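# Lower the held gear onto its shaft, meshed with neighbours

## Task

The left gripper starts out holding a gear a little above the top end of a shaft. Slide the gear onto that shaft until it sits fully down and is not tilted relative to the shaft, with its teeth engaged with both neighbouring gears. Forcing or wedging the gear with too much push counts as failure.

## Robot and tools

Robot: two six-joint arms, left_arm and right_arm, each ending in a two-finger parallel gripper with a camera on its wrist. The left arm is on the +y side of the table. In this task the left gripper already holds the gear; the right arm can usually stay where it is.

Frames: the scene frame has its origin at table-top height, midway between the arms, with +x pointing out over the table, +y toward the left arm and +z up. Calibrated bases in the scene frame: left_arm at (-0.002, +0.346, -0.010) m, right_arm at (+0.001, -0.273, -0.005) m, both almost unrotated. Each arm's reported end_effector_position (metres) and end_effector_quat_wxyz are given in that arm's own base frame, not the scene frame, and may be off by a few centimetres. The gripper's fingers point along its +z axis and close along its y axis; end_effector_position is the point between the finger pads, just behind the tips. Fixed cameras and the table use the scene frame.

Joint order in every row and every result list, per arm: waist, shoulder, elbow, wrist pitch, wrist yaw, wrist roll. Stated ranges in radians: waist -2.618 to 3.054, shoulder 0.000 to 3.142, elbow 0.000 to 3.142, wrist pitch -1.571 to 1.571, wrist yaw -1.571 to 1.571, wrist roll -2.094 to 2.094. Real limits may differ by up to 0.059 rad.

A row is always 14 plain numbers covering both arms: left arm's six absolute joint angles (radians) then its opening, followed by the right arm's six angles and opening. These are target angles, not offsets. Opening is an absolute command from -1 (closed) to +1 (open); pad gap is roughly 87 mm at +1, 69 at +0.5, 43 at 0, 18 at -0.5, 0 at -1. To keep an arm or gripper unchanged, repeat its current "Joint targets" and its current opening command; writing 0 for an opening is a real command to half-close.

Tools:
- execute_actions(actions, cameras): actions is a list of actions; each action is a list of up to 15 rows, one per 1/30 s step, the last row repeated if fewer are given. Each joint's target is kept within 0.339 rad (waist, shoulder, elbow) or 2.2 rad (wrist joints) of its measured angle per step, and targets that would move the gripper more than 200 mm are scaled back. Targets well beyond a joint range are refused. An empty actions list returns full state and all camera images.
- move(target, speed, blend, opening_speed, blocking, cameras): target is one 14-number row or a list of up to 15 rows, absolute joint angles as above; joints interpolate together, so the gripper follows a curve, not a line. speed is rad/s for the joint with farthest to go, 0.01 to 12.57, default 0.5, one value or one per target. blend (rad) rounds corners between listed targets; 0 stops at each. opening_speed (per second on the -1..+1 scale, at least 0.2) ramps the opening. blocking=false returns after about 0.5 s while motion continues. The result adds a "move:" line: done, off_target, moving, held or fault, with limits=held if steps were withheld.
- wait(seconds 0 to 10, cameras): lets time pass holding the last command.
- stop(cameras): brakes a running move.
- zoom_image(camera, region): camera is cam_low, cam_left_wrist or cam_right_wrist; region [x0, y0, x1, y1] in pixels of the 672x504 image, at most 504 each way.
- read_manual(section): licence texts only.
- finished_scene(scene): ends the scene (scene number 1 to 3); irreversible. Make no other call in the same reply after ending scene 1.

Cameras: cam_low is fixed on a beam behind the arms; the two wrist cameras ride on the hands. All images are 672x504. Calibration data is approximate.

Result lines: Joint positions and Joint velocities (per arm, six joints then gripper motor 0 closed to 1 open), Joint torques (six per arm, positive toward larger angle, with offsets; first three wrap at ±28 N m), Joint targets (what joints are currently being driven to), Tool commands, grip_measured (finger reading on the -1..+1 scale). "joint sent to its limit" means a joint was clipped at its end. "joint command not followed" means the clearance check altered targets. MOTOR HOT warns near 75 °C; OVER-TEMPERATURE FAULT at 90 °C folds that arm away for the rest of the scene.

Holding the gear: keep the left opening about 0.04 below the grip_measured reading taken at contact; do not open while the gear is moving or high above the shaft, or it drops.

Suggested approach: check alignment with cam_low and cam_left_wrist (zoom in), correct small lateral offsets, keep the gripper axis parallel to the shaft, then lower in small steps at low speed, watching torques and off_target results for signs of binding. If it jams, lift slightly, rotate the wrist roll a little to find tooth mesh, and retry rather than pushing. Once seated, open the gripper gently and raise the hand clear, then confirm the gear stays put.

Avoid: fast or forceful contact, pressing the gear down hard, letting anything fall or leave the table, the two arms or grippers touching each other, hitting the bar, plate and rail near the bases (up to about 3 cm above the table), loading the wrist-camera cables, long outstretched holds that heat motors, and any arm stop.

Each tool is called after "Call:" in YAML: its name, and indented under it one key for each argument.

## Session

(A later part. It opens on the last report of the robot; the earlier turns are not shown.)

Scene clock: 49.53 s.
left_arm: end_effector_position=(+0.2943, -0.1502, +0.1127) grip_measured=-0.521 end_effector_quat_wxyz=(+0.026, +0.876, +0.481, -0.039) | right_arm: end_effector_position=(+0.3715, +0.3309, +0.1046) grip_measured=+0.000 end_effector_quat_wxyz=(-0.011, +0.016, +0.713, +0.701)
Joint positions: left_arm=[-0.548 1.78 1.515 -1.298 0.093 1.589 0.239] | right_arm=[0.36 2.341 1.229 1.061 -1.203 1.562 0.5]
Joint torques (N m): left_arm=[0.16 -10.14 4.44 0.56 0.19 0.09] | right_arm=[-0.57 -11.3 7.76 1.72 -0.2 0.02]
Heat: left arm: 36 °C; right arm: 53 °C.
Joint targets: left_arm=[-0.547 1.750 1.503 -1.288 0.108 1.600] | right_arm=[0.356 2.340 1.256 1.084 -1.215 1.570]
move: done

Call:
wait:
  seconds: 0
  cameras: ["cam_left_wrist","cam_right_wrist"]

Call:
zoom_image:
  camera: "cam_right_wrist"
  region: [340, 175, 440, 305]

Call:
zoom_image:
  camera: "cam_left_wrist"
  region: [340, 90, 480, 210]

Call:
zoom_image:
  camera: "cam_left_wrist"
  region: [400, 190, 520, 290]

Call:
zoom_image:
  camera: "cam_left_wrist"
  region: [350, 160, 410, 210]

Call:
zoom_image:
  camera: "cam_right_wrist"
  region: [390, 240, 425, 310]

Scene clock: 49.77 s.
left_arm: end_effector_position=(+0.2943, -0.1502, +0.1127) grip_measured=-0.521 end_effector_quat_wxyz=(+0.026, +0.876, +0.481, -0.039) | right_arm: end_effector_position=(+0.3715, +0.3309, +0.1046) grip_measured=+0.000 end_effector_quat_wxyz=(-0.011, +0.016, +0.713, +0.701)
Joint positions: left_arm=[-0.548 1.78 1.515 -1.298 0.093 1.589 0.239] | right_arm=[0.36 2.341 1.229 1.061 -1.203 1.562 0.5]
Joint torques (N m): left_arm=[0.17 -10.11 4.45 0.56 0.18 0.08] | right_arm=[-0.58 -11.29 7.76 1.72 -0.2 0.02]
Heat: left arm: 36 °C; right arm: 53 °C.
Joint targets: left_arm=[-0.547 1.750 1.503 -1.288 0.108 1.600] | right_arm=[0.356 2.340 1.256 1.084 -1.215 1.570]
Tool commands: left_gripper/opening=-1.0 right_gripper/opening=+0.0
camera_calibration:
cam_left_wrist: T_world_to_cam=[[-0.852595, 0.522343, -0.0154717, 0.325138], [0.353737, 0.598674, 0.718651, -0.0751909], [0.384645, 0.607245, -0.695199, 0.200385], [0, 0, 0, 1]] pos_world=[0.226731, -0.246502, 0.198374]
cam_right_wrist: T_world_to_cam=[[-0.0606106, -0.0245754, -0.997859, 0.134104], [-0.663824, -0.745583, 0.0586834, 0.512614], [-0.745429, 0.66596, 0.0288764, 0.197626], [0, 0, 0, 1]] pos_world=[0.495729, 0.253881, 0.0980285]
Images, in order (width x height): cam_left_wrist 672x504, cam_right_wrist 672x504.

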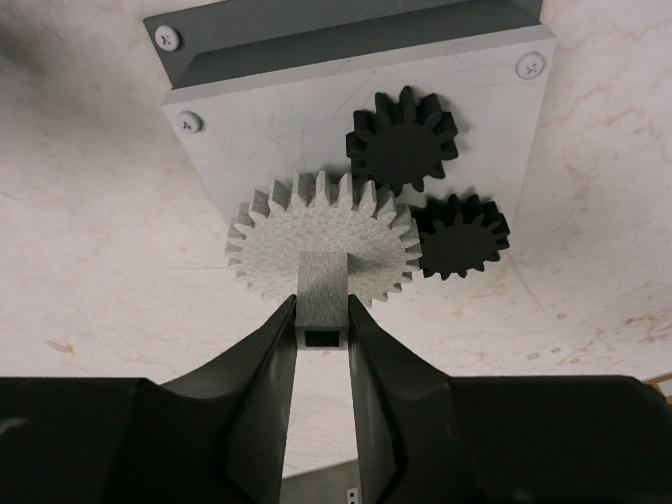

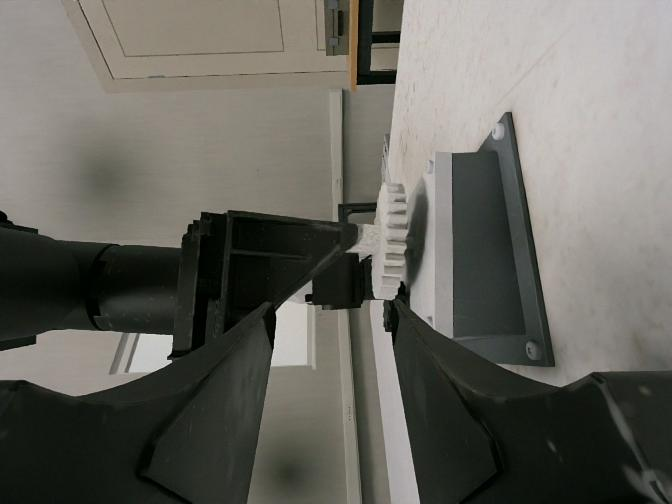

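Scaled by 3.877 from the camera's 672x504 image, which has a finer 960x720 frame.

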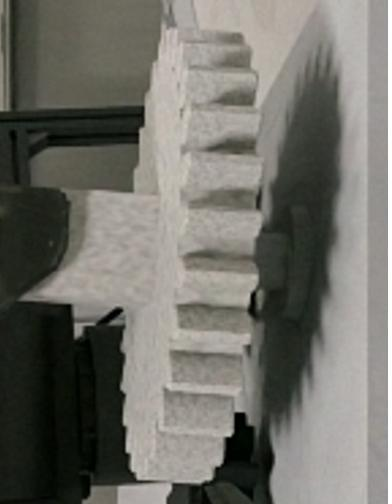

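Scaled by 3.600 from the camera's 672x504 image, which has a finer 960x720 frame.

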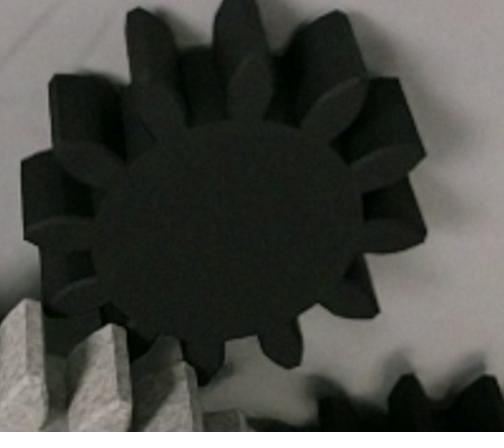

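Scaled by 4.200 from the camera's 672x504 image, which has a finer 960x720 frame.

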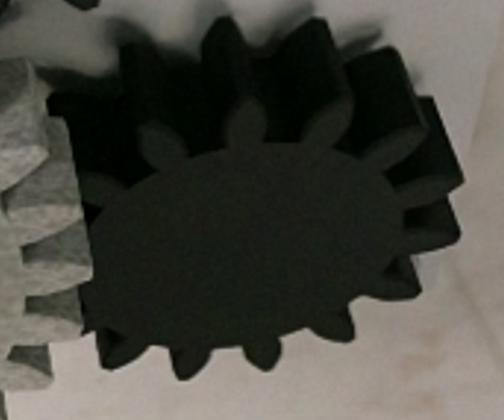

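Scaled by 8.400 from the camera's 672x504 image, which has a finer 960x720 frame.

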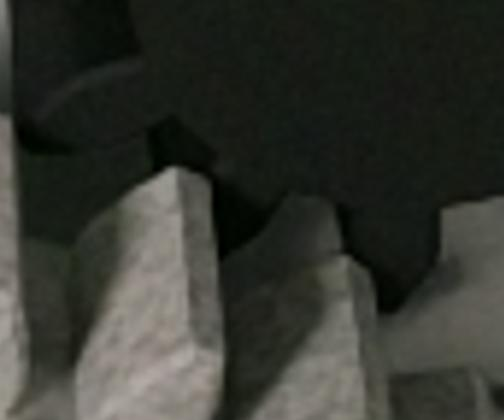

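Scaled by 7.200 from the camera's 672x504 image, which has a finer 960x720 frame.

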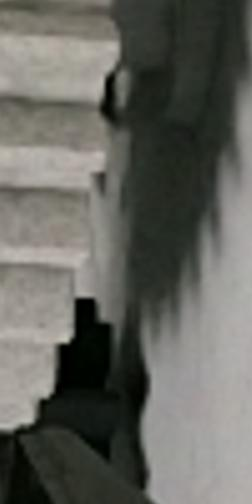

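Call:
move:
  target: [-0.549,1.741,1.500,-1.288,0.115,1.598,-1,0.356,2.34,1.256,1.084,-1.215,1.57,0]
  speed: 0.06

Scene clock: 51.33 s.
left_arm: end_effector_position=(+0.2935, -0.1503, +0.1128) grip_measured=-0.521 end_effector_quat_wxyz=(+0.028, +0.876, +0.481, -0.039) | right_arm: end_effector_position=(+0.3715, +0.3309, +0.1046) grip_measured=+0.000 end_effector_quat_wxyz=(-0.011, +0.016, +0.713, +0.701)
Joint positions: left_arm=[-0.548 1.776 1.51 -1.296 0.096 1.589 0.239] | right_arm=[0.36 2.341 1.229 1.061 -1.203 1.562 0.5]
Joint torques (N m): left_arm=[-0.02 -10.44 4.6 0.55 0.23 0.06] | right_arm=[-0.58 -11.3 7.79 1.72 -0.2 0.02]
Heat: left arm: 37 °C; right arm: 53 °C.
Joint targets: left_arm=[-0.549 1.741 1.500 -1.288 0.115 1.598] | right_arm=[0.356 2.340 1.256 1.084 -1.215 1.570]
move: done

Call:
move:
  target: [-0.551,1.741,1.484,-1.272,0.117,1.598,-1,0.356,2.34,1.256,1.084,-1.215,1.57,0]
  speed: 0.06
  cameras: ["cam_right_wrist"]

Call:
zoom_image:
  camera: "cam_right_wrist"
  region: [340, 175, 440, 305]

Scene clock: 52.17 s.
left_arm: end_effector_position=(+0.2933, -0.1502, +0.1129) grip_measured=-0.521 end_effector_quat_wxyz=(+0.031, +0.876, +0.480, -0.037) | right_arm: end_effector_position=(+0.3715, +0.3309, +0.1046) grip_measured=+0.000 end_effector_quat_wxyz=(-0.011, +0.016, +0.713, +0.701)
Joint positions: left_arm=[-0.548 1.766 1.499 -1.286 0.096 1.589 0.239] | right_arm=[0.36 2.341 1.229 1.061 -1.203 1.562 0.5]
Joint torques (N m): left_arm=[-0.21 -9.62 4.25 0.61 0.25 0.06] | right_arm=[-0.58 -11.3 7.77 1.72 -0.2 0.02]
Heat: left arm: 37 °C; right arm: 53 °C.
Joint targets: left_arm=[-0.551 1.741 1.484 -1.272 0.117 1.598] | right_arm=[0.356 2.340 1.256 1.084 -1.215 1.570]
move: done
camera_calibration:
cam_right_wrist: T_world_to_cam=[[-0.0606106, -0.0245754, -0.997859, 0.134104], [-0.663824, -0.745583, 0.0586834, 0.512614], [-0.745429, 0.66596, 0.0288764, 0.197626], [0, 0, 0, 1]] pos_world=[0.495729, 0.253881, 0.0980285]
Images, in order (width x height): cam_right_wrist 672x504.

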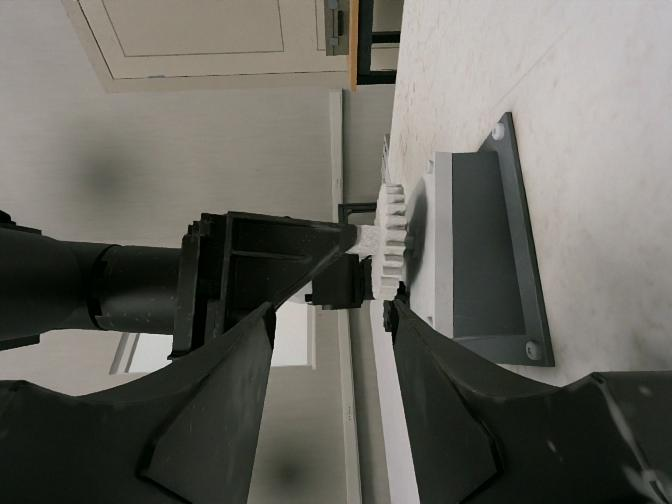

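Scaled by 3.877 from the camera's 672x504 image, which has a finer 960x720 frame.

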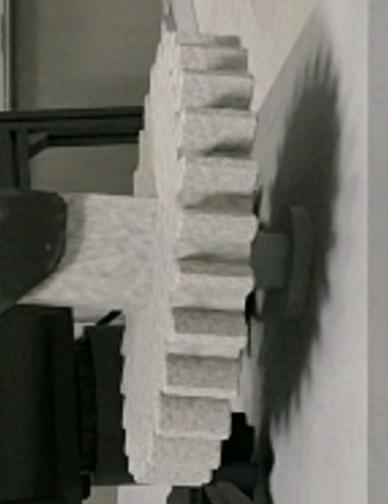

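Call:
move:
  target:
    - [-0.549,1.79,1.535,-1.315,0.112,1.598,-1,0.356,2.34,1.256,1.084,-1.215,1.57,0]
    - [-0.549,1.804,1.550,-1.323,0.110,1.520,-1,0.356,2.34,1.256,1.084,-1.215,1.57,0]
  speed: 0.1
  blend: 0.01
  cameras: ["cam_left_wrist","cam_right_wrist"]

Call:
zoom_image:
  camera: "cam_right_wrist"
  region: [340, 175, 440, 305]

Call:
zoom_image:
  camera: "cam_left_wrist"
  region: [340, 90, 480, 210]

Call:
zoom_image:
  camera: "cam_left_wrist"
  region: [400, 190, 520, 290]

Scene clock: 54.83 s.
left_arm: end_effector_position=(+0.2935, -0.1503, +0.1141) grip_measured=-0.521 end_effector_quat_wxyz=(+0.025, +0.861, +0.506, -0.041) | right_arm: end_effector_position=(+0.3715, +0.3309, +0.1046) grip_measured=+0.000 end_effector_quat_wxyz=(-0.011, +0.016, +0.713, +0.701)
Joint positions: left_arm=[-0.548 1.788 1.529 -1.307 0.096 1.53 0.239] | right_arm=[0.36 2.341 1.229 1.061 -1.203 1.562 0.5]
Joint torques (N m): left_arm=[-0.02 -6.43 7.01 0.31 0.18 -0.12] | right_arm=[-0.58 -11.3 7.77 1.72 -0.2 0.02]
Heat: left arm: 37 °C; right arm: 54 °C.
Joint targets: left_arm=[-0.549 1.804 1.550 -1.323 0.110 1.520] | right_arm=[0.356 2.340 1.256 1.084 -1.215 1.570]
move: done
camera_calibration:
cam_left_wrist: T_world_to_cam=[[-0.881727, 0.471678, -0.00875417, 0.324593], [0.323388, 0.617825, 0.716738, -0.0637959], [0.343478, 0.629136, -0.697288, 0.2173], [0, 0, 0, 1]] pos_world=[0.232196, -0.2504, 0.200087]
cam_right_wrist: T_world_to_cam=[[-0.0606106, -0.0245754, -0.997859, 0.134104], [-0.663824, -0.745583, 0.0586834, 0.512614], [-0.745429, 0.66596, 0.0288764, 0.197626], [0, 0, 0, 1]] pos_world=[0.495729, 0.253881, 0.0980285]
Images, in order (width x height): cam_left_wrist 672x504, cam_right_wrist 672x504.

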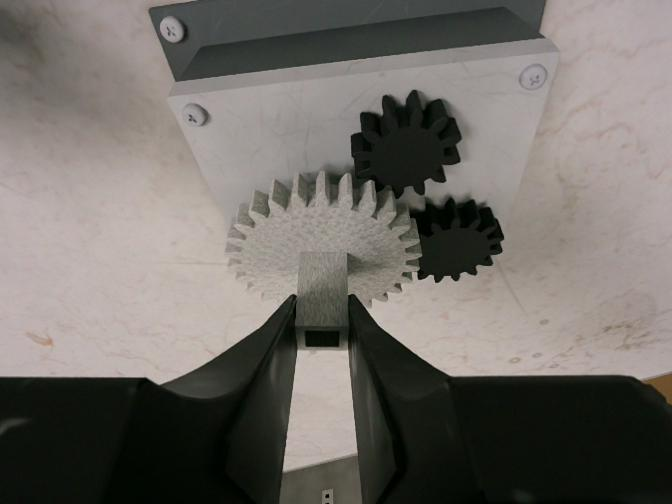

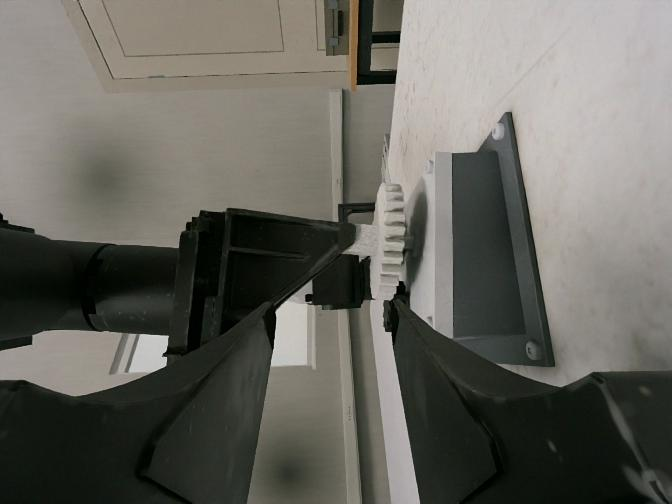

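Scaled by 3.877 from the camera's 672x504 image, which has a finer 960x720 frame.

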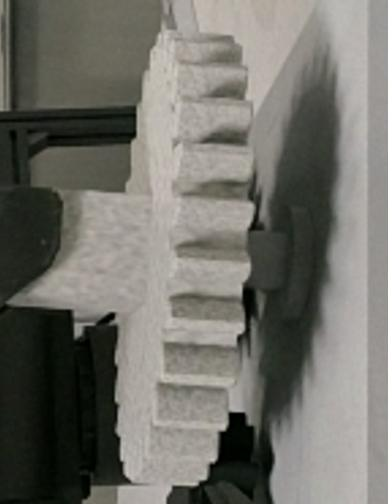

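Scaled by 3.600 from the camera's 672x504 image, which has a finer 960x720 frame.

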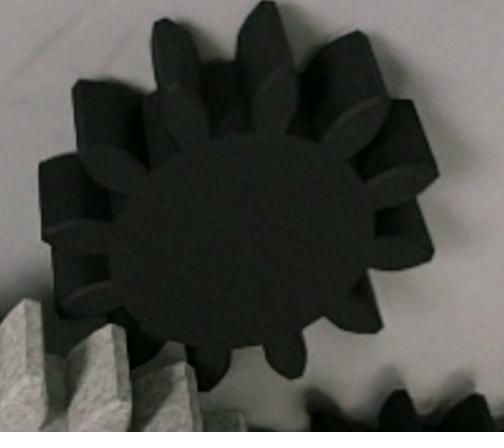

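Scaled by 4.200 from the camera's 672x504 image, which has a finer 960x720 frame.

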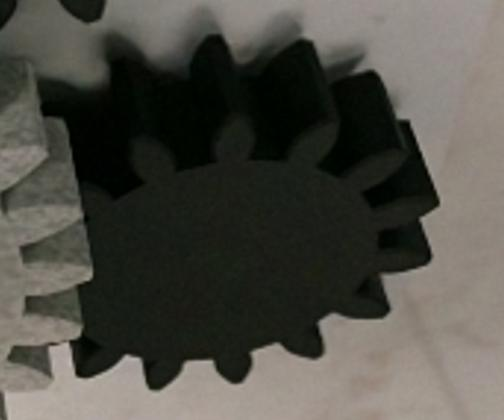

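Call:
move:
  target: [-0.549,1.803,1.506,-1.286,0.110,1.522,-1,0.356,2.34,1.256,1.084,-1.215,1.57,0]
  speed: 0.08

Scene clock: 55.70 s.
left_arm: end_effector_position=(+0.2933, -0.1502, +0.1124) grip_measured=-0.521 end_effector_quat_wxyz=(+0.025, +0.861, +0.506, -0.041) | right_arm: end_effector_position=(+0.3715, +0.3309, +0.1046) grip_measured=+0.000 end_effector_quat_wxyz=(-0.011, +0.016, +0.713, +0.701)
Joint positions: left_arm=[-0.548 1.788 1.523 -1.301 0.096 1.53 0.239] | right_arm=[0.36 2.341 1.229 1.061 -1.203 1.562 0.5]
Joint torques (N m): left_arm=[-0.03 -6.5 4.03 0.61 0.18 -0.13] | right_arm=[-0.58 -11.29 7.77 1.72 -0.2 0.02]
Heat: left arm: 37 °C; right arm: 54 °C.
Joint targets: left_arm=[-0.549 1.803 1.506 -1.286 0.110 1.522] | right_arm=[0.356 2.340 1.256 1.084 -1.215 1.570]
move: done

Call:
move:
  target: [-0.549,1.802,1.496,-1.276,0.110,1.522,-1,0.356,2.34,1.256,1.084,-1.215,1.57,0]
  speed: 0.08
  cameras: ["cam_left_wrist","cam_right_wrist"]

Call:
zoom_image:
  camera: "cam_right_wrist"
  region: [340, 175, 440, 305]

Call:
zoom_image:
  camera: "cam_left_wrist"
  region: [350, 150, 430, 220]

Call:
zoom_image:
  camera: "cam_left_wrist"
  region: [390, 195, 470, 290]

Scene clock: 56.67 s.
left_arm: end_effector_position=(+0.2938, -0.1498, +0.1119) grip_measured=-0.521 end_effector_quat_wxyz=(+0.024, +0.861, +0.506, -0.039) | right_arm: end_effector_position=(+0.3715, +0.3309, +0.1046) grip_measured=+0.000 end_effector_quat_wxyz=(-0.011, +0.016, +0.713, +0.701)
Joint positions: left_arm=[-0.548 1.788 1.521 -1.298 0.092 1.53 0.239] | right_arm=[0.36 2.341 1.229 1.061 -1.203 1.562 0.5]
Joint torques (N m): left_arm=[-0.05 -6.6 3.45 0.69 0.23 -0.13] | right_arm=[-0.58 -11.3 7.75 1.72 -0.2 0.02]
Heat: left arm: 37 °C; right arm: 54 °C.
Joint targets: left_arm=[-0.549 1.802 1.496 -1.276 0.110 1.522] | right_arm=[0.356 2.340 1.256 1.084 -1.215 1.570]
move: done
camera_calibration:
cam_left_wrist: T_world_to_cam=[[-0.881904, 0.471338, -0.00926095, 0.32471], [0.321659, 0.615973, 0.719106, -0.0627207], [0.344647, 0.631203, -0.694839, 0.215122], [0, 0, 0, 1]] pos_world=[0.232397, -0.250199, 0.197585]
cam_right_wrist: T_world_to_cam=[[-0.0606106, -0.0245754, -0.997859, 0.134104], [-0.663824, -0.745583, 0.0586834, 0.512614], [-0.745429, 0.66596, 0.0288764, 0.197626], [0, 0, 0, 1]] pos_world=[0.495729, 0.253881, 0.0980285]
Images, in order (width x height): cam_left_wrist 672x504, cam_right_wrist 672x504.

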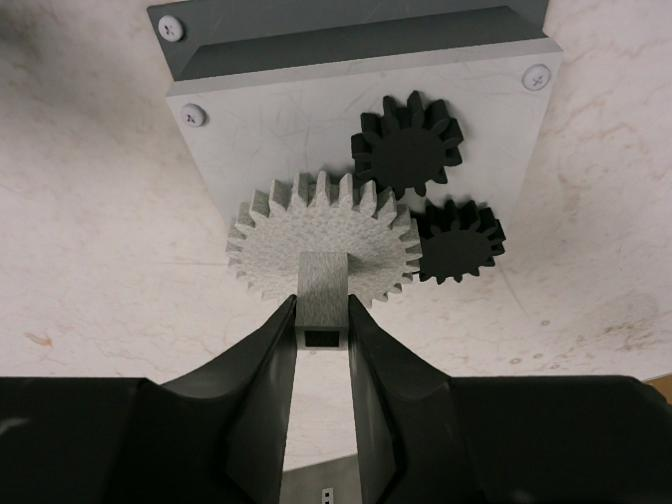

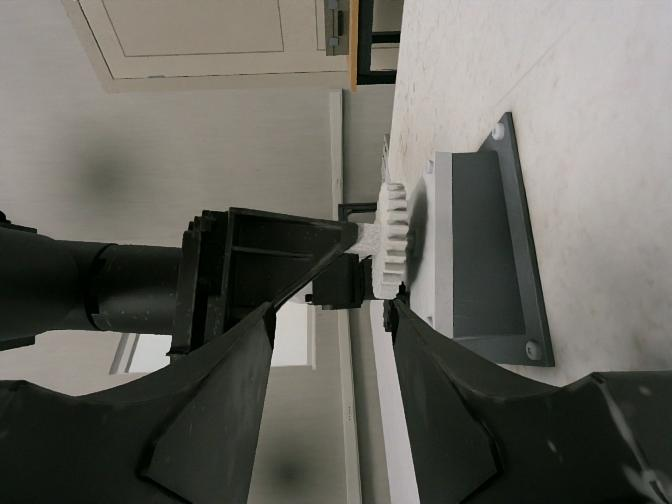

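Scaled by 3.877 from the camera's 672x504 image, which has a finer 960x720 frame.

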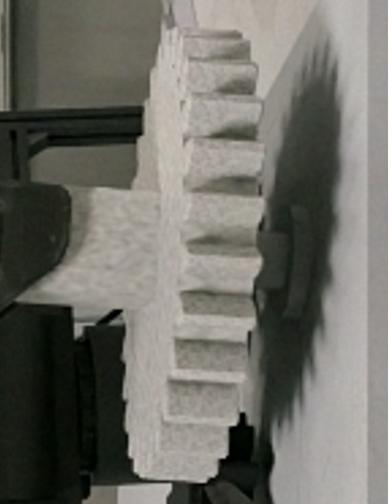

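Scaled by 6.300 from the camera's 672x504 image, which has a finer 960x720 frame.

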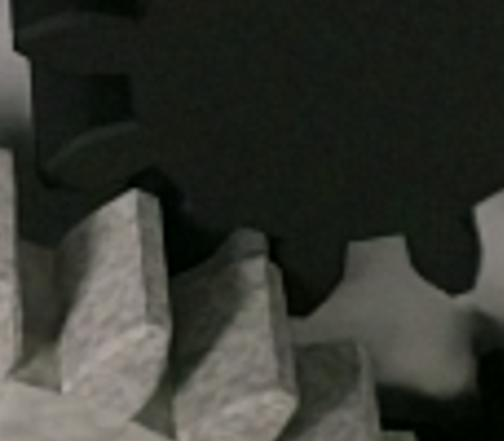

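Scaled by 5.305 from the camera's 672x504 image, which has a finer 960x720 frame.

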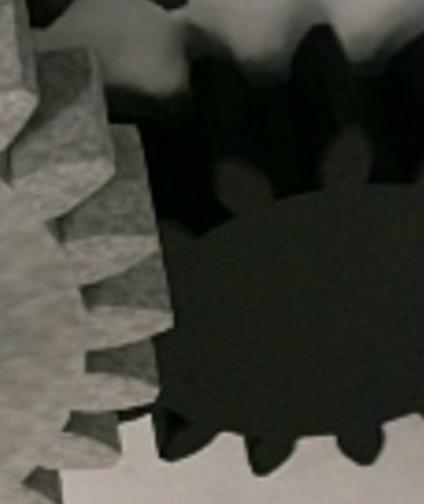

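Call:
move:
  target:
    - [-0.549,1.798,1.540,-1.318,0.112,1.535,-1,0.356,2.34,1.256,1.084,-1.215,1.57,0]
    - [-0.549,1.753,1.542,-1.322,0.112,1.570,-1,0.356,2.34,1.256,1.084,-1.215,1.57,0]
  speed: 0.1
  blend: 0.005

Scene clock: 58.73 s.
left_arm: end_effector_position=(+0.2935, -0.1503, +0.1126) grip_measured=-0.521 end_effector_quat_wxyz=(+0.024, +0.868, +0.494, -0.041) | right_arm: end_effector_position=(+0.3715, +0.3309, +0.1046) grip_measured=+0.000 end_effector_quat_wxyz=(-0.011, +0.016, +0.713, +0.701)
Joint positions: left_arm=[-0.548 1.788 1.524 -1.305 0.096 1.558 0.239] | right_arm=[0.36 2.341 1.229 1.061 -1.203 1.562 0.5]
Joint torques (N m): left_arm=[-0.02 -10.54 6.82 0.31 0.2 0.1] | right_arm=[-0.59 -11.32 7.79 1.72 -0.2 0.02]
Motor temperatures (°C): left_arm=[25 37 34 25 23 24 26] | right_arm=[22 55 34 29 25 22 25]
Heat: left arm: 37 °C; right arm: 55 °C.
Joint targets: left_arm=[-0.549 1.753 1.542 -1.322 0.112 1.570] | right_arm=[0.356 2.340 1.256 1.084 -1.215 1.570]
move: done

Call:
move:
  target: [-0.549,1.753,1.553,-1.328,0.112,1.570,-1,0.356,2.34,1.256,1.084,-1.215,1.57,0]
  speed: 0.1
  cameras: ["cam_left_wrist","cam_right_wrist"]

Call:
zoom_image:
  camera: "cam_right_wrist"
  region: [340, 175, 440, 305]

Call:
zoom_image:
  camera: "cam_left_wrist"
  region: [340, 90, 480, 210]

Call:
zoom_image:
  camera: "cam_left_wrist"
  region: [350, 150, 430, 220]

Call:
zoom_image:
  camera: "cam_left_wrist"
  region: [390, 195, 510, 290]

Scene clock: 59.63 s.
left_arm: end_effector_position=(+0.2936, -0.1503, +0.1143) grip_measured=-0.521 end_effector_quat_wxyz=(+0.024, +0.868, +0.494, -0.041) | right_arm: end_effector_position=(+0.3715, +0.3309, +0.1046) grip_measured=+0.000 end_effector_quat_wxyz=(-0.011, +0.016, +0.713, +0.701)
Joint positions: left_arm=[-0.548 1.788 1.53 -1.312 0.096 1.559 0.239] | right_arm=[0.36 2.341 1.229 1.061 -1.203 1.562 0.5]
Joint torques (N m): left_arm=[-0.02 -10.55 7.16 0.3 0.2 0.09] | right_arm=[-0.58 -11.29 7.77 1.72 -0.2 0.02]
Motor temperatures (°C): left_arm=[25 37 34 25 23 24 26] | right_arm=[22 55 34 29 25 22 25]
Heat: left arm: 37 °C; right arm: 55 °C.
Joint targets: left_arm=[-0.549 1.753 1.553 -1.328 0.112 1.570] | right_arm=[0.356 2.340 1.256 1.084 -1.215 1.570]
move: done
camera_calibration:
cam_left_wrist: T_world_to_cam=[[-0.86797, 0.496563, -0.00727883, 0.324274], [0.341668, 0.607729, 0.716888, -0.0708623], [0.360404, 0.619751, -0.69715, 0.211043], [0, 0, 0, 1]] pos_world=[0.229611, -0.248751, 0.200289]
cam_right_wrist: T_world_to_cam=[[-0.0606106, -0.0245754, -0.997859, 0.134104], [-0.663824, -0.745583, 0.0586834, 0.512614], [-0.745429, 0.66596, 0.0288764, 0.197626], [0, 0, 0, 1]] pos_world=[0.495729, 0.253881, 0.0980285]
Images, in order (width x height): cam_left_wrist 672x504, cam_right_wrist 672x504.

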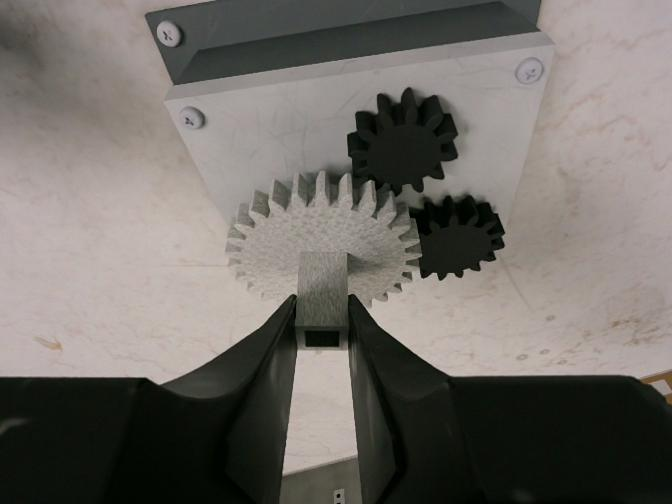

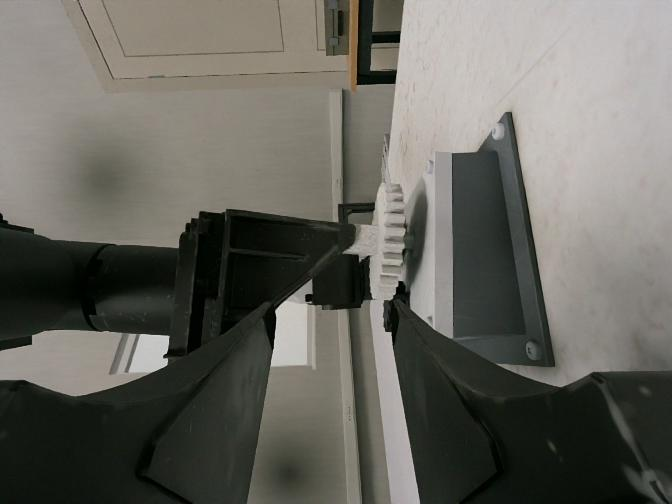

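Scaled by 3.877 from the camera's 672x504 image, which has a finer 960x720 frame.

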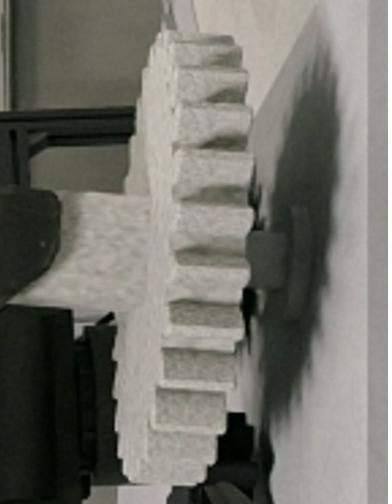

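Scaled by 3.600 from the camera's 672x504 image, which has a finer 960x720 frame.

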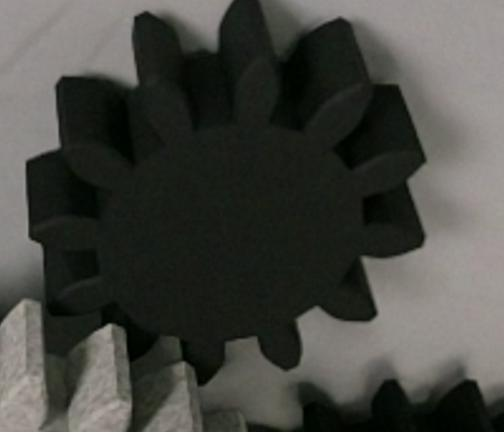

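Scaled by 6.300 from the camera's 672x504 image, which has a finer 960x720 frame.

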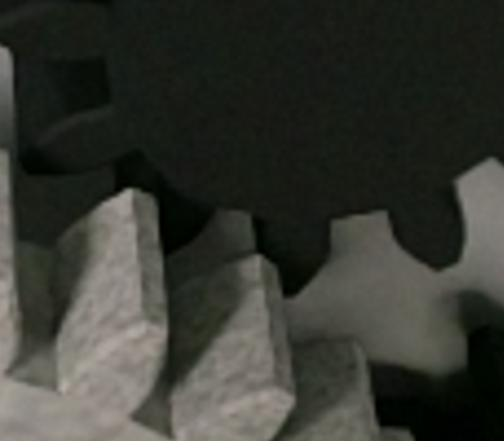

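Scaled by 4.200 from the camera's 672x504 image, which has a finer 960x720 frame.

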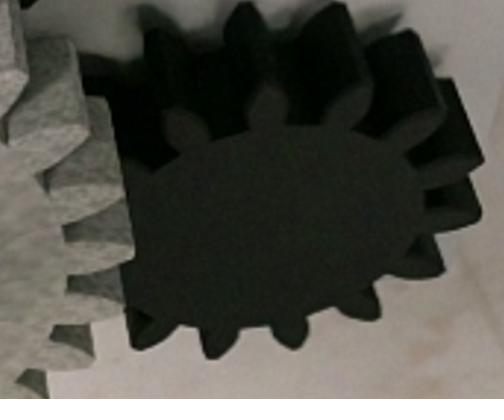

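Call:
move:
  target: [-0.549,1.758,1.507,-1.288,0.112,1.570,-1,0.356,2.34,1.256,1.084,-1.215,1.57,0]
  speed: 0.1

Scene clock: 64.57 s.
left_arm: end_effector_position=(+0.2935, -0.1503, +0.1125) grip_measured=-0.521 end_effector_quat_wxyz=(+0.025, +0.869, +0.493, -0.041) | right_arm: end_effector_position=(+0.3715, +0.3309, +0.1046) grip_measured=+0.000 end_effector_quat_wxyz=(-0.011, +0.016, +0.713, +0.701)
Joint positions: left_arm=[-0.548 1.785 1.52 -1.302 0.096 1.561 0.239] | right_arm=[0.36 2.341 1.229 1.061 -1.203 1.562 0.5]
Joint torques (N m): left_arm=[-0.02 -9.95 4.31 0.6 0.2 0.07] | right_arm=[-0.59 -11.3 7.76 1.72 -0.2 0.02]
Motor temperatures (°C): left_arm=[25 38 35 25 23 24 26] | right_arm=[22 56 35 29 25 22 25]
Heat: left arm: 38 °C; right arm: 56 °C.
Joint targets: left_arm=[-0.549 1.758 1.507 -1.288 0.112 1.570] | right_arm=[0.356 2.340 1.256 1.084 -1.215 1.570]
move: done

Call:
move:
  target: [-0.549,1.760,1.495,-1.276,0.112,1.570,-1,0.356,2.34,1.256,1.084,-1.215,1.57,0]
  speed: 0.1

Scene clock: 65.37 s.
left_arm: end_effector_position=(+0.2934, -0.1502, +0.1125) grip_measured=-0.521 end_effector_quat_wxyz=(+0.027, +0.869, +0.493, -0.039) | right_arm: end_effector_position=(+0.3715, +0.3309, +0.1046) grip_measured=+0.000 end_effector_quat_wxyz=(-0.011, +0.016, +0.713, +0.701)
Joint positions: left_arm=[-0.548 1.779 1.513 -1.295 0.096 1.561 0.239] | right_arm=[0.36 2.341 1.229 1.061 -1.203 1.562 0.5]
Joint torques (N m): left_arm=[-0.03 -9.22 4 0.66 0.2 0.07] | right_arm=[-0.58 -11.3 7.76 1.72 -0.2 0.02]
Motor temperatures (°C): left_arm=[25 39 35 25 23 24 26] | right_arm=[22 56 35 29 25 22 25]
Heat: left arm: 39 °C; right arm: 56 °C.
Joint targets: left_arm=[-0.549 1.760 1.495 -1.276 0.112 1.570] | right_arm=[0.356 2.340 1.256 1.084 -1.215 1.570]
move: done

Call:
move:
  target:
    - [-0.549,1.772,1.538,-1.322,0.112,1.573,-1,0.356,2.34,1.256,1.084,-1.215,1.57,0]
    - [-0.549,1.772,1.546,-1.328,0.112,1.625,-1,0.356,2.34,1.256,1.084,-1.215,1.57,0]
  speed: 0.12
  blend: 0.005
  cameras: ["cam_left_wrist","cam_right_wrist"]

Call:
zoom_image:
  camera: "cam_right_wrist"
  region: [340, 175, 440, 305]

Call:
zoom_image:
  camera: "cam_left_wrist"
  region: [340, 90, 480, 210]

Call:
zoom_image:
  camera: "cam_left_wrist"
  region: [400, 190, 520, 290]

Scene clock: 67.07 s.
left_arm: end_effector_position=(+0.2936, -0.1504, +0.1151) grip_measured=-0.521 end_effector_quat_wxyz=(+0.025, +0.881, +0.470, -0.041) | right_arm: end_effector_position=(+0.3715, +0.3309, +0.1046) grip_measured=+0.000 end_effector_quat_wxyz=(-0.011, +0.016, +0.713, +0.701)
Joint positions: left_arm=[-0.548 1.779 1.523 -1.313 0.096 1.613 0.239] | right_arm=[0.36 2.341 1.229 1.061 -1.203 1.562 0.5]
Joint torques (N m): left_arm=[-0.02 -8.23 7.2 0.31 0.2 0.09] | right_arm=[-0.58 -11.29 7.77 1.72 -0.2 0.02]
Motor temperatures (°C): left_arm=[25 39 36 25 23 24 26] | right_arm=[22 56 35 30 25 22 25]
Heat: left arm: 39 °C; right arm: 56 °C.
Joint targets: left_arm=[-0.549 1.772 1.546 -1.328 0.112 1.625] | right_arm=[0.356 2.340 1.256 1.084 -1.215 1.570]
move: done
camera_calibration:
cam_left_wrist: T_world_to_cam=[[-0.840122, 0.542248, -0.0127452, 0.323672], [0.370358, 0.590658, 0.716909, -0.0823843], [0.396271, 0.59757, -0.69705, 0.197823], [0, 0, 0, 1]] pos_world=[0.224044, -0.245063, 0.20108]
cam_right_wrist: T_world_to_cam=[[-0.0606106, -0.0245754, -0.997859, 0.134104], [-0.663824, -0.745583, 0.0586834, 0.512614], [-0.745429, 0.66596, 0.0288764, 0.197626], [0, 0, 0, 1]] pos_world=[0.495729, 0.253881, 0.0980285]
Images, in order (width x height): cam_left_wrist 672x504, cam_right_wrist 672x504.

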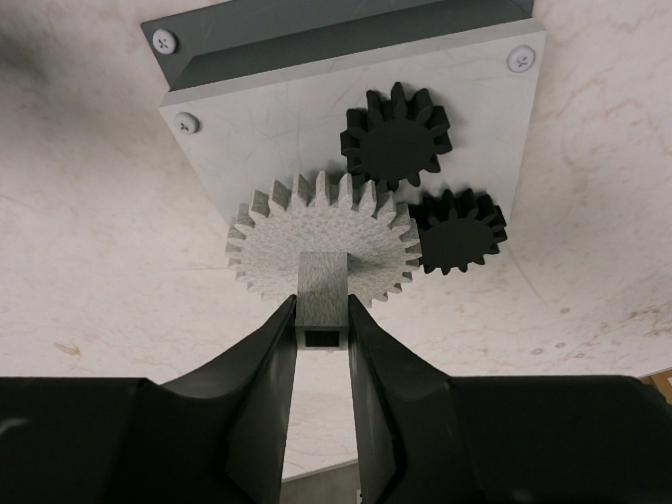

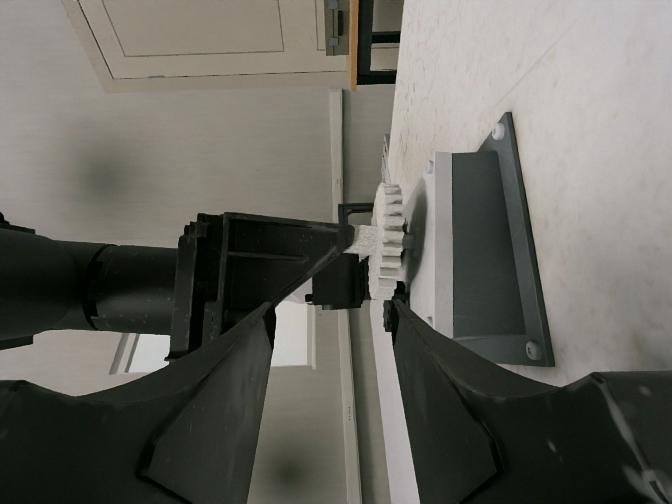

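Scaled by 3.877 from the camera's 672x504 image, which has a finer 960x720 frame.

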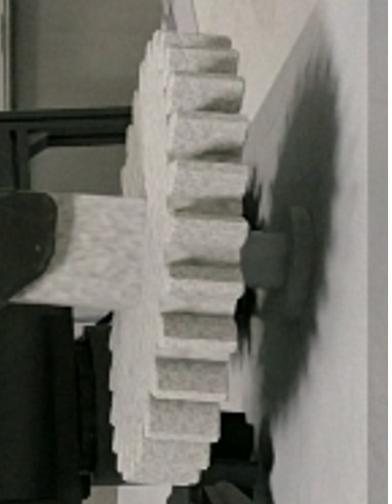

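Scaled by 3.600 from the camera's 672x504 image, which has a finer 960x720 frame.

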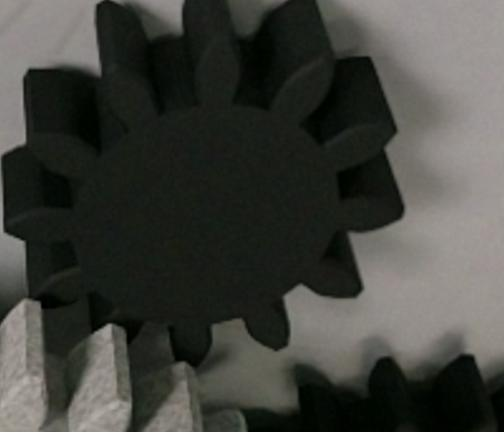

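Scaled by 4.200 from the camera's 672x504 image, which has a finer 960x720 frame.

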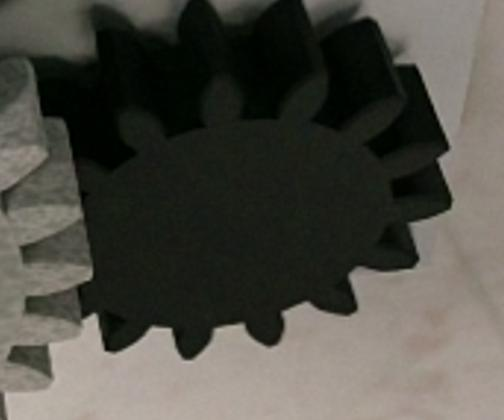

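Call:
move:
  target: [-0.549,1.772,1.500,-1.291,0.112,1.625,-1,0.356,2.34,1.256,1.084,-1.215,1.57,0]
  speed: 0.1

Scene clock: 68.03 s.
left_arm: end_effector_position=(+0.2935, -0.1502, +0.1126) grip_measured=-0.521 end_effector_quat_wxyz=(+0.025, +0.882, +0.470, -0.041) | right_arm: end_effector_position=(+0.3715, +0.3309, +0.1046) grip_measured=+0.000 end_effector_quat_wxyz=(-0.011, +0.016, +0.713, +0.701)
Joint positions: left_arm=[-0.548 1.779 1.513 -1.304 0.095 1.614 0.239] | right_arm=[0.36 2.341 1.229 1.061 -1.203 1.562 0.5]
Joint torques (N m): left_arm=[-0.02 -8.24 4.34 0.57 0.2 0.08] | right_arm=[-0.57 -11.32 7.77 1.72 -0.2 0.02]
Motor temperatures (°C): left_arm=[25 39 36 25 23 24 26] | right_arm=[22 56 35 30 25 22 25]
Heat: left arm: 39 °C; right arm: 56 °C.
Joint targets: left_arm=[-0.549 1.772 1.500 -1.291 0.112 1.625] | right_arm=[0.356 2.340 1.256 1.084 -1.215 1.570]
move: done

Call:
move:
  target: [-0.549,1.772,1.488,-1.279,0.112,1.625,-1,0.356,2.34,1.256,1.084,-1.215,1.57,0]
  speed: 0.1

Scene clock: 68.90 s.
left_arm: end_effector_position=(+0.2936, -0.1503, +0.1123) grip_measured=-0.521 end_effector_quat_wxyz=(+0.025, +0.882, +0.469, -0.041) | right_arm: end_effector_position=(+0.3715, +0.3309, +0.1046) grip_measured=+0.000 end_effector_quat_wxyz=(-0.011, +0.016, +0.713, +0.701)
Joint positions: left_arm=[-0.548 1.779 1.512 -1.302 0.095 1.615 0.239] | right_arm=[0.36 2.341 1.229 1.061 -1.203 1.562 0.5]
Joint torques (N m): left_arm=[-0.01 -8.25 3.48 0.68 0.2 0.08] | right_arm=[-0.57 -11.29 7.77 1.72 -0.2 0.02]
Motor temperatures (°C): left_arm=[25 40 36 25 23 24 26] | right_arm=[22 56 35 30 25 22 25]
Heat: left arm: 40 °C; right arm: 56 °C.
Joint targets: left_arm=[-0.549 1.772 1.488 -1.279 0.112 1.625] | right_arm=[0.356 2.340 1.256 1.084 -1.215 1.570]
move: done

Call:
move:
  target:
    - [-0.549,1.775,1.546,-1.328,0.112,1.620,-1,0.356,2.34,1.256,1.084,-1.215,1.57,0]
    - [-0.549,1.775,1.546,-1.328,0.112,1.567,-1,0.356,2.34,1.256,1.084,-1.215,1.57,0]
    - [-0.549,1.775,1.498,-1.289,0.112,1.567,-1,0.356,2.34,1.256,1.084,-1.215,1.57,0]
  speed: 0.1
  blend: 0.004

Scene clock: 71.17 s.
left_arm: end_effector_position=(+0.2932, -0.1500, +0.1125) grip_measured=-0.521 end_effector_quat_wxyz=(+0.026, +0.873, +0.486, -0.040) | right_arm: end_effector_position=(+0.3715, +0.3309, +0.1046) grip_measured=+0.000 end_effector_quat_wxyz=(-0.011, +0.016, +0.713, +0.701)
Joint positions: left_arm=[-0.548 1.779 1.513 -1.299 0.095 1.577 0.239] | right_arm=[0.36 2.341 1.229 1.061 -1.203 1.562 0.5]
Joint torques (N m): left_arm=[-0.03 -8.02 4.19 0.56 0.2 -0.15] | right_arm=[-0.58 -11.29 7.77 1.72 -0.2 0.02]
Motor temperatures (°C): left_arm=[25 40 36 25 23 24 26] | right_arm=[22 57 35 30 25 22 25]
Heat: left arm: 40 °C; right arm: 57 °C.
Joint targets: left_arm=[-0.549 1.775 1.498 -1.289 0.112 1.567] | right_arm=[0.356 2.340 1.256 1.084 -1.215 1.570]
move: done

Call:
move:
  target: [-0.549,1.776,1.486,-1.277,0.112,1.567,-1,0.356,2.34,1.256,1.084,-1.215,1.57,0]
  speed: 0.1
  cameras: ["cam_left_wrist","cam_right_wrist"]

Call:
zoom_image:
  camera: "cam_right_wrist"
  region: [340, 175, 440, 305]

Call:
zoom_image:
  camera: "cam_left_wrist"
  region: [340, 90, 480, 210]

Call:
zoom_image:
  camera: "cam_left_wrist"
  region: [400, 190, 520, 290]

Call:
zoom_image:
  camera: "cam_left_wrist"
  region: [215, 160, 435, 320]

Scene clock: 72.03 s.
left_arm: end_effector_position=(+0.2932, -0.1500, +0.1121) grip_measured=-0.521 end_effector_quat_wxyz=(+0.026, +0.873, +0.486, -0.040) | right_arm: end_effector_position=(+0.3715, +0.3309, +0.1046) grip_measured=+0.000 end_effector_quat_wxyz=(-0.011, +0.016, +0.713, +0.701)
Joint positions: left_arm=[-0.548 1.779 1.511 -1.297 0.095 1.577 0.239] | right_arm=[0.36 2.341 1.229 1.061 -1.203 1.562 0.5]
Joint torques (N m): left_arm=[-0.02 -7.92 3.37 0.66 0.2 -0.15] | right_arm=[-0.58 -11.3 7.79 1.72 -0.2 0.02]
Motor temperatures (°C): left_arm=[25 40 36 25 23 24 26] | right_arm=[22 57 35 30 25 22 25]
Heat: left arm: 40 °C; right arm: 57 °C.
Joint targets: left_arm=[-0.549 1.776 1.486 -1.277 0.112 1.567] | right_arm=[0.356 2.340 1.256 1.084 -1.215 1.570]
move: done
camera_calibration:
cam_left_wrist: T_world_to_cam=[[-0.85912, 0.511604, -0.013189, 0.324029], [0.348466, 0.603653, 0.71706, -0.0719561], [0.374812, 0.611444, -0.696887, 0.203919], [0, 0, 0, 1]] pos_world=[0.227023, -0.247023, 0.197979]
cam_right_wrist: T_world_to_cam=[[-0.0606106, -0.0245754, -0.997859, 0.134104], [-0.663824, -0.745583, 0.0586834, 0.512614], [-0.745429, 0.66596, 0.0288764, 0.197626], [0, 0, 0, 1]] pos_world=[0.495729, 0.253881, 0.0980285]
Images, in order (width x height): cam_left_wrist 672x504, cam_right_wrist 672x504.

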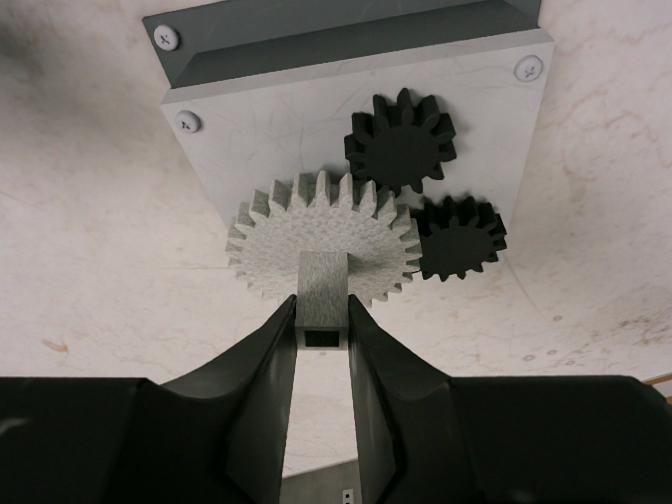

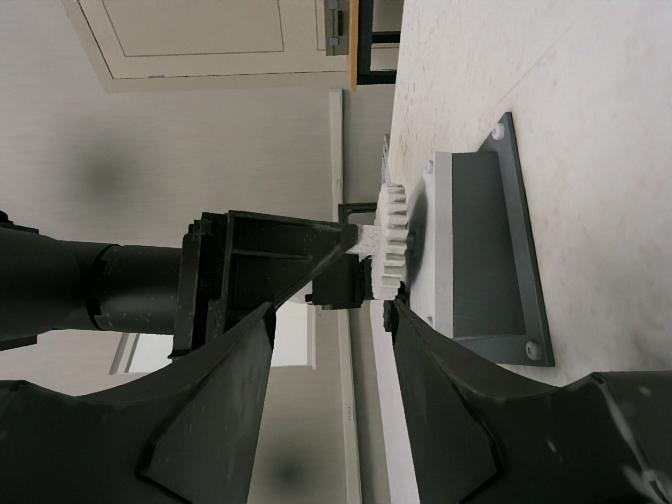

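Scaled by 3.877 from the camera's 672x504 image, which has a finer 960x720 frame.

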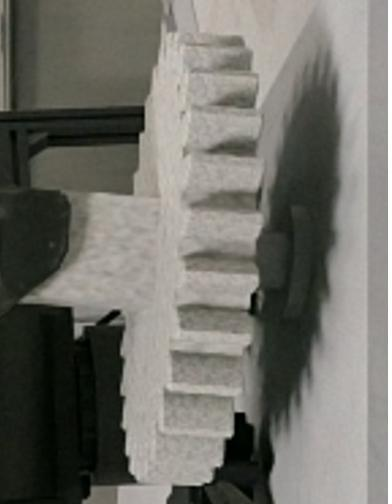

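Scaled by 3.600 from the camera's 672x504 image, which has a finer 960x720 frame.

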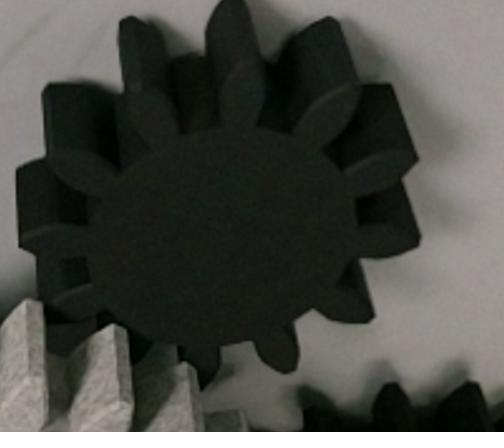

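Scaled by 4.200 from the camera's 672x504 image, which has a finer 960x720 frame.

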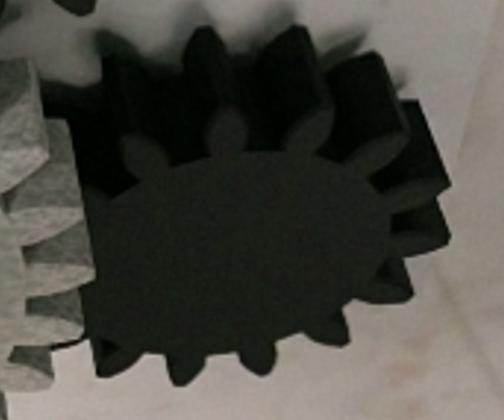

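Scaled by 2.291 from the camera's 672x504 image, which has a finer 960x720 frame.

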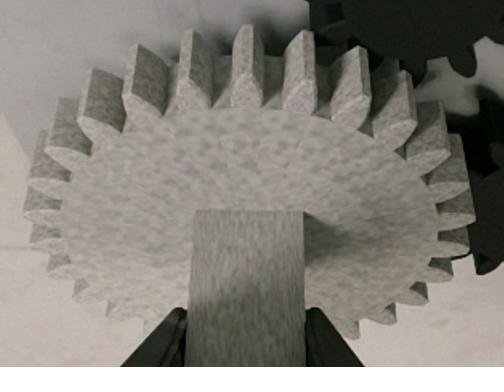

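Call:
zoom_image:
  camera: "cam_left_wrist"
  region: [320, 180, 430, 320]

Call:
zoom_image:
  camera: "cam_left_wrist"
  region: [220, 180, 330, 320]

Scaled by 3.600 from the camera's 672x504 image, which has a finer 960x720 frame.

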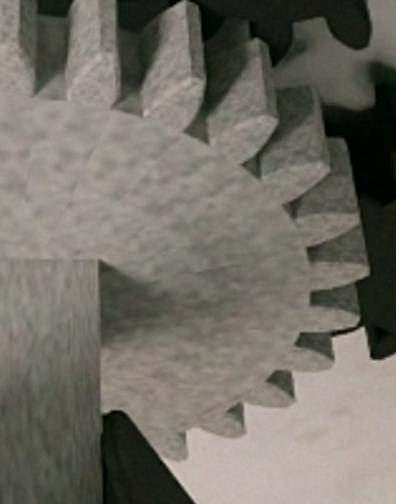

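Scaled by 3.600 from the camera's 672x504 image, which has a finer 960x720 frame.

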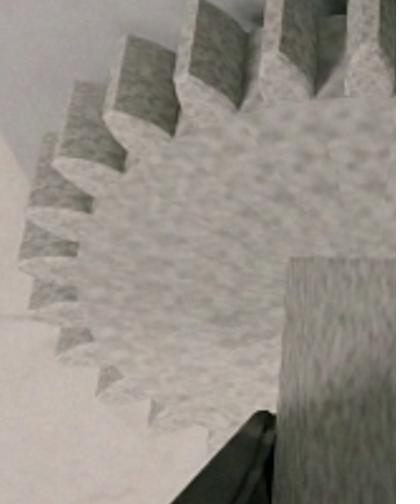

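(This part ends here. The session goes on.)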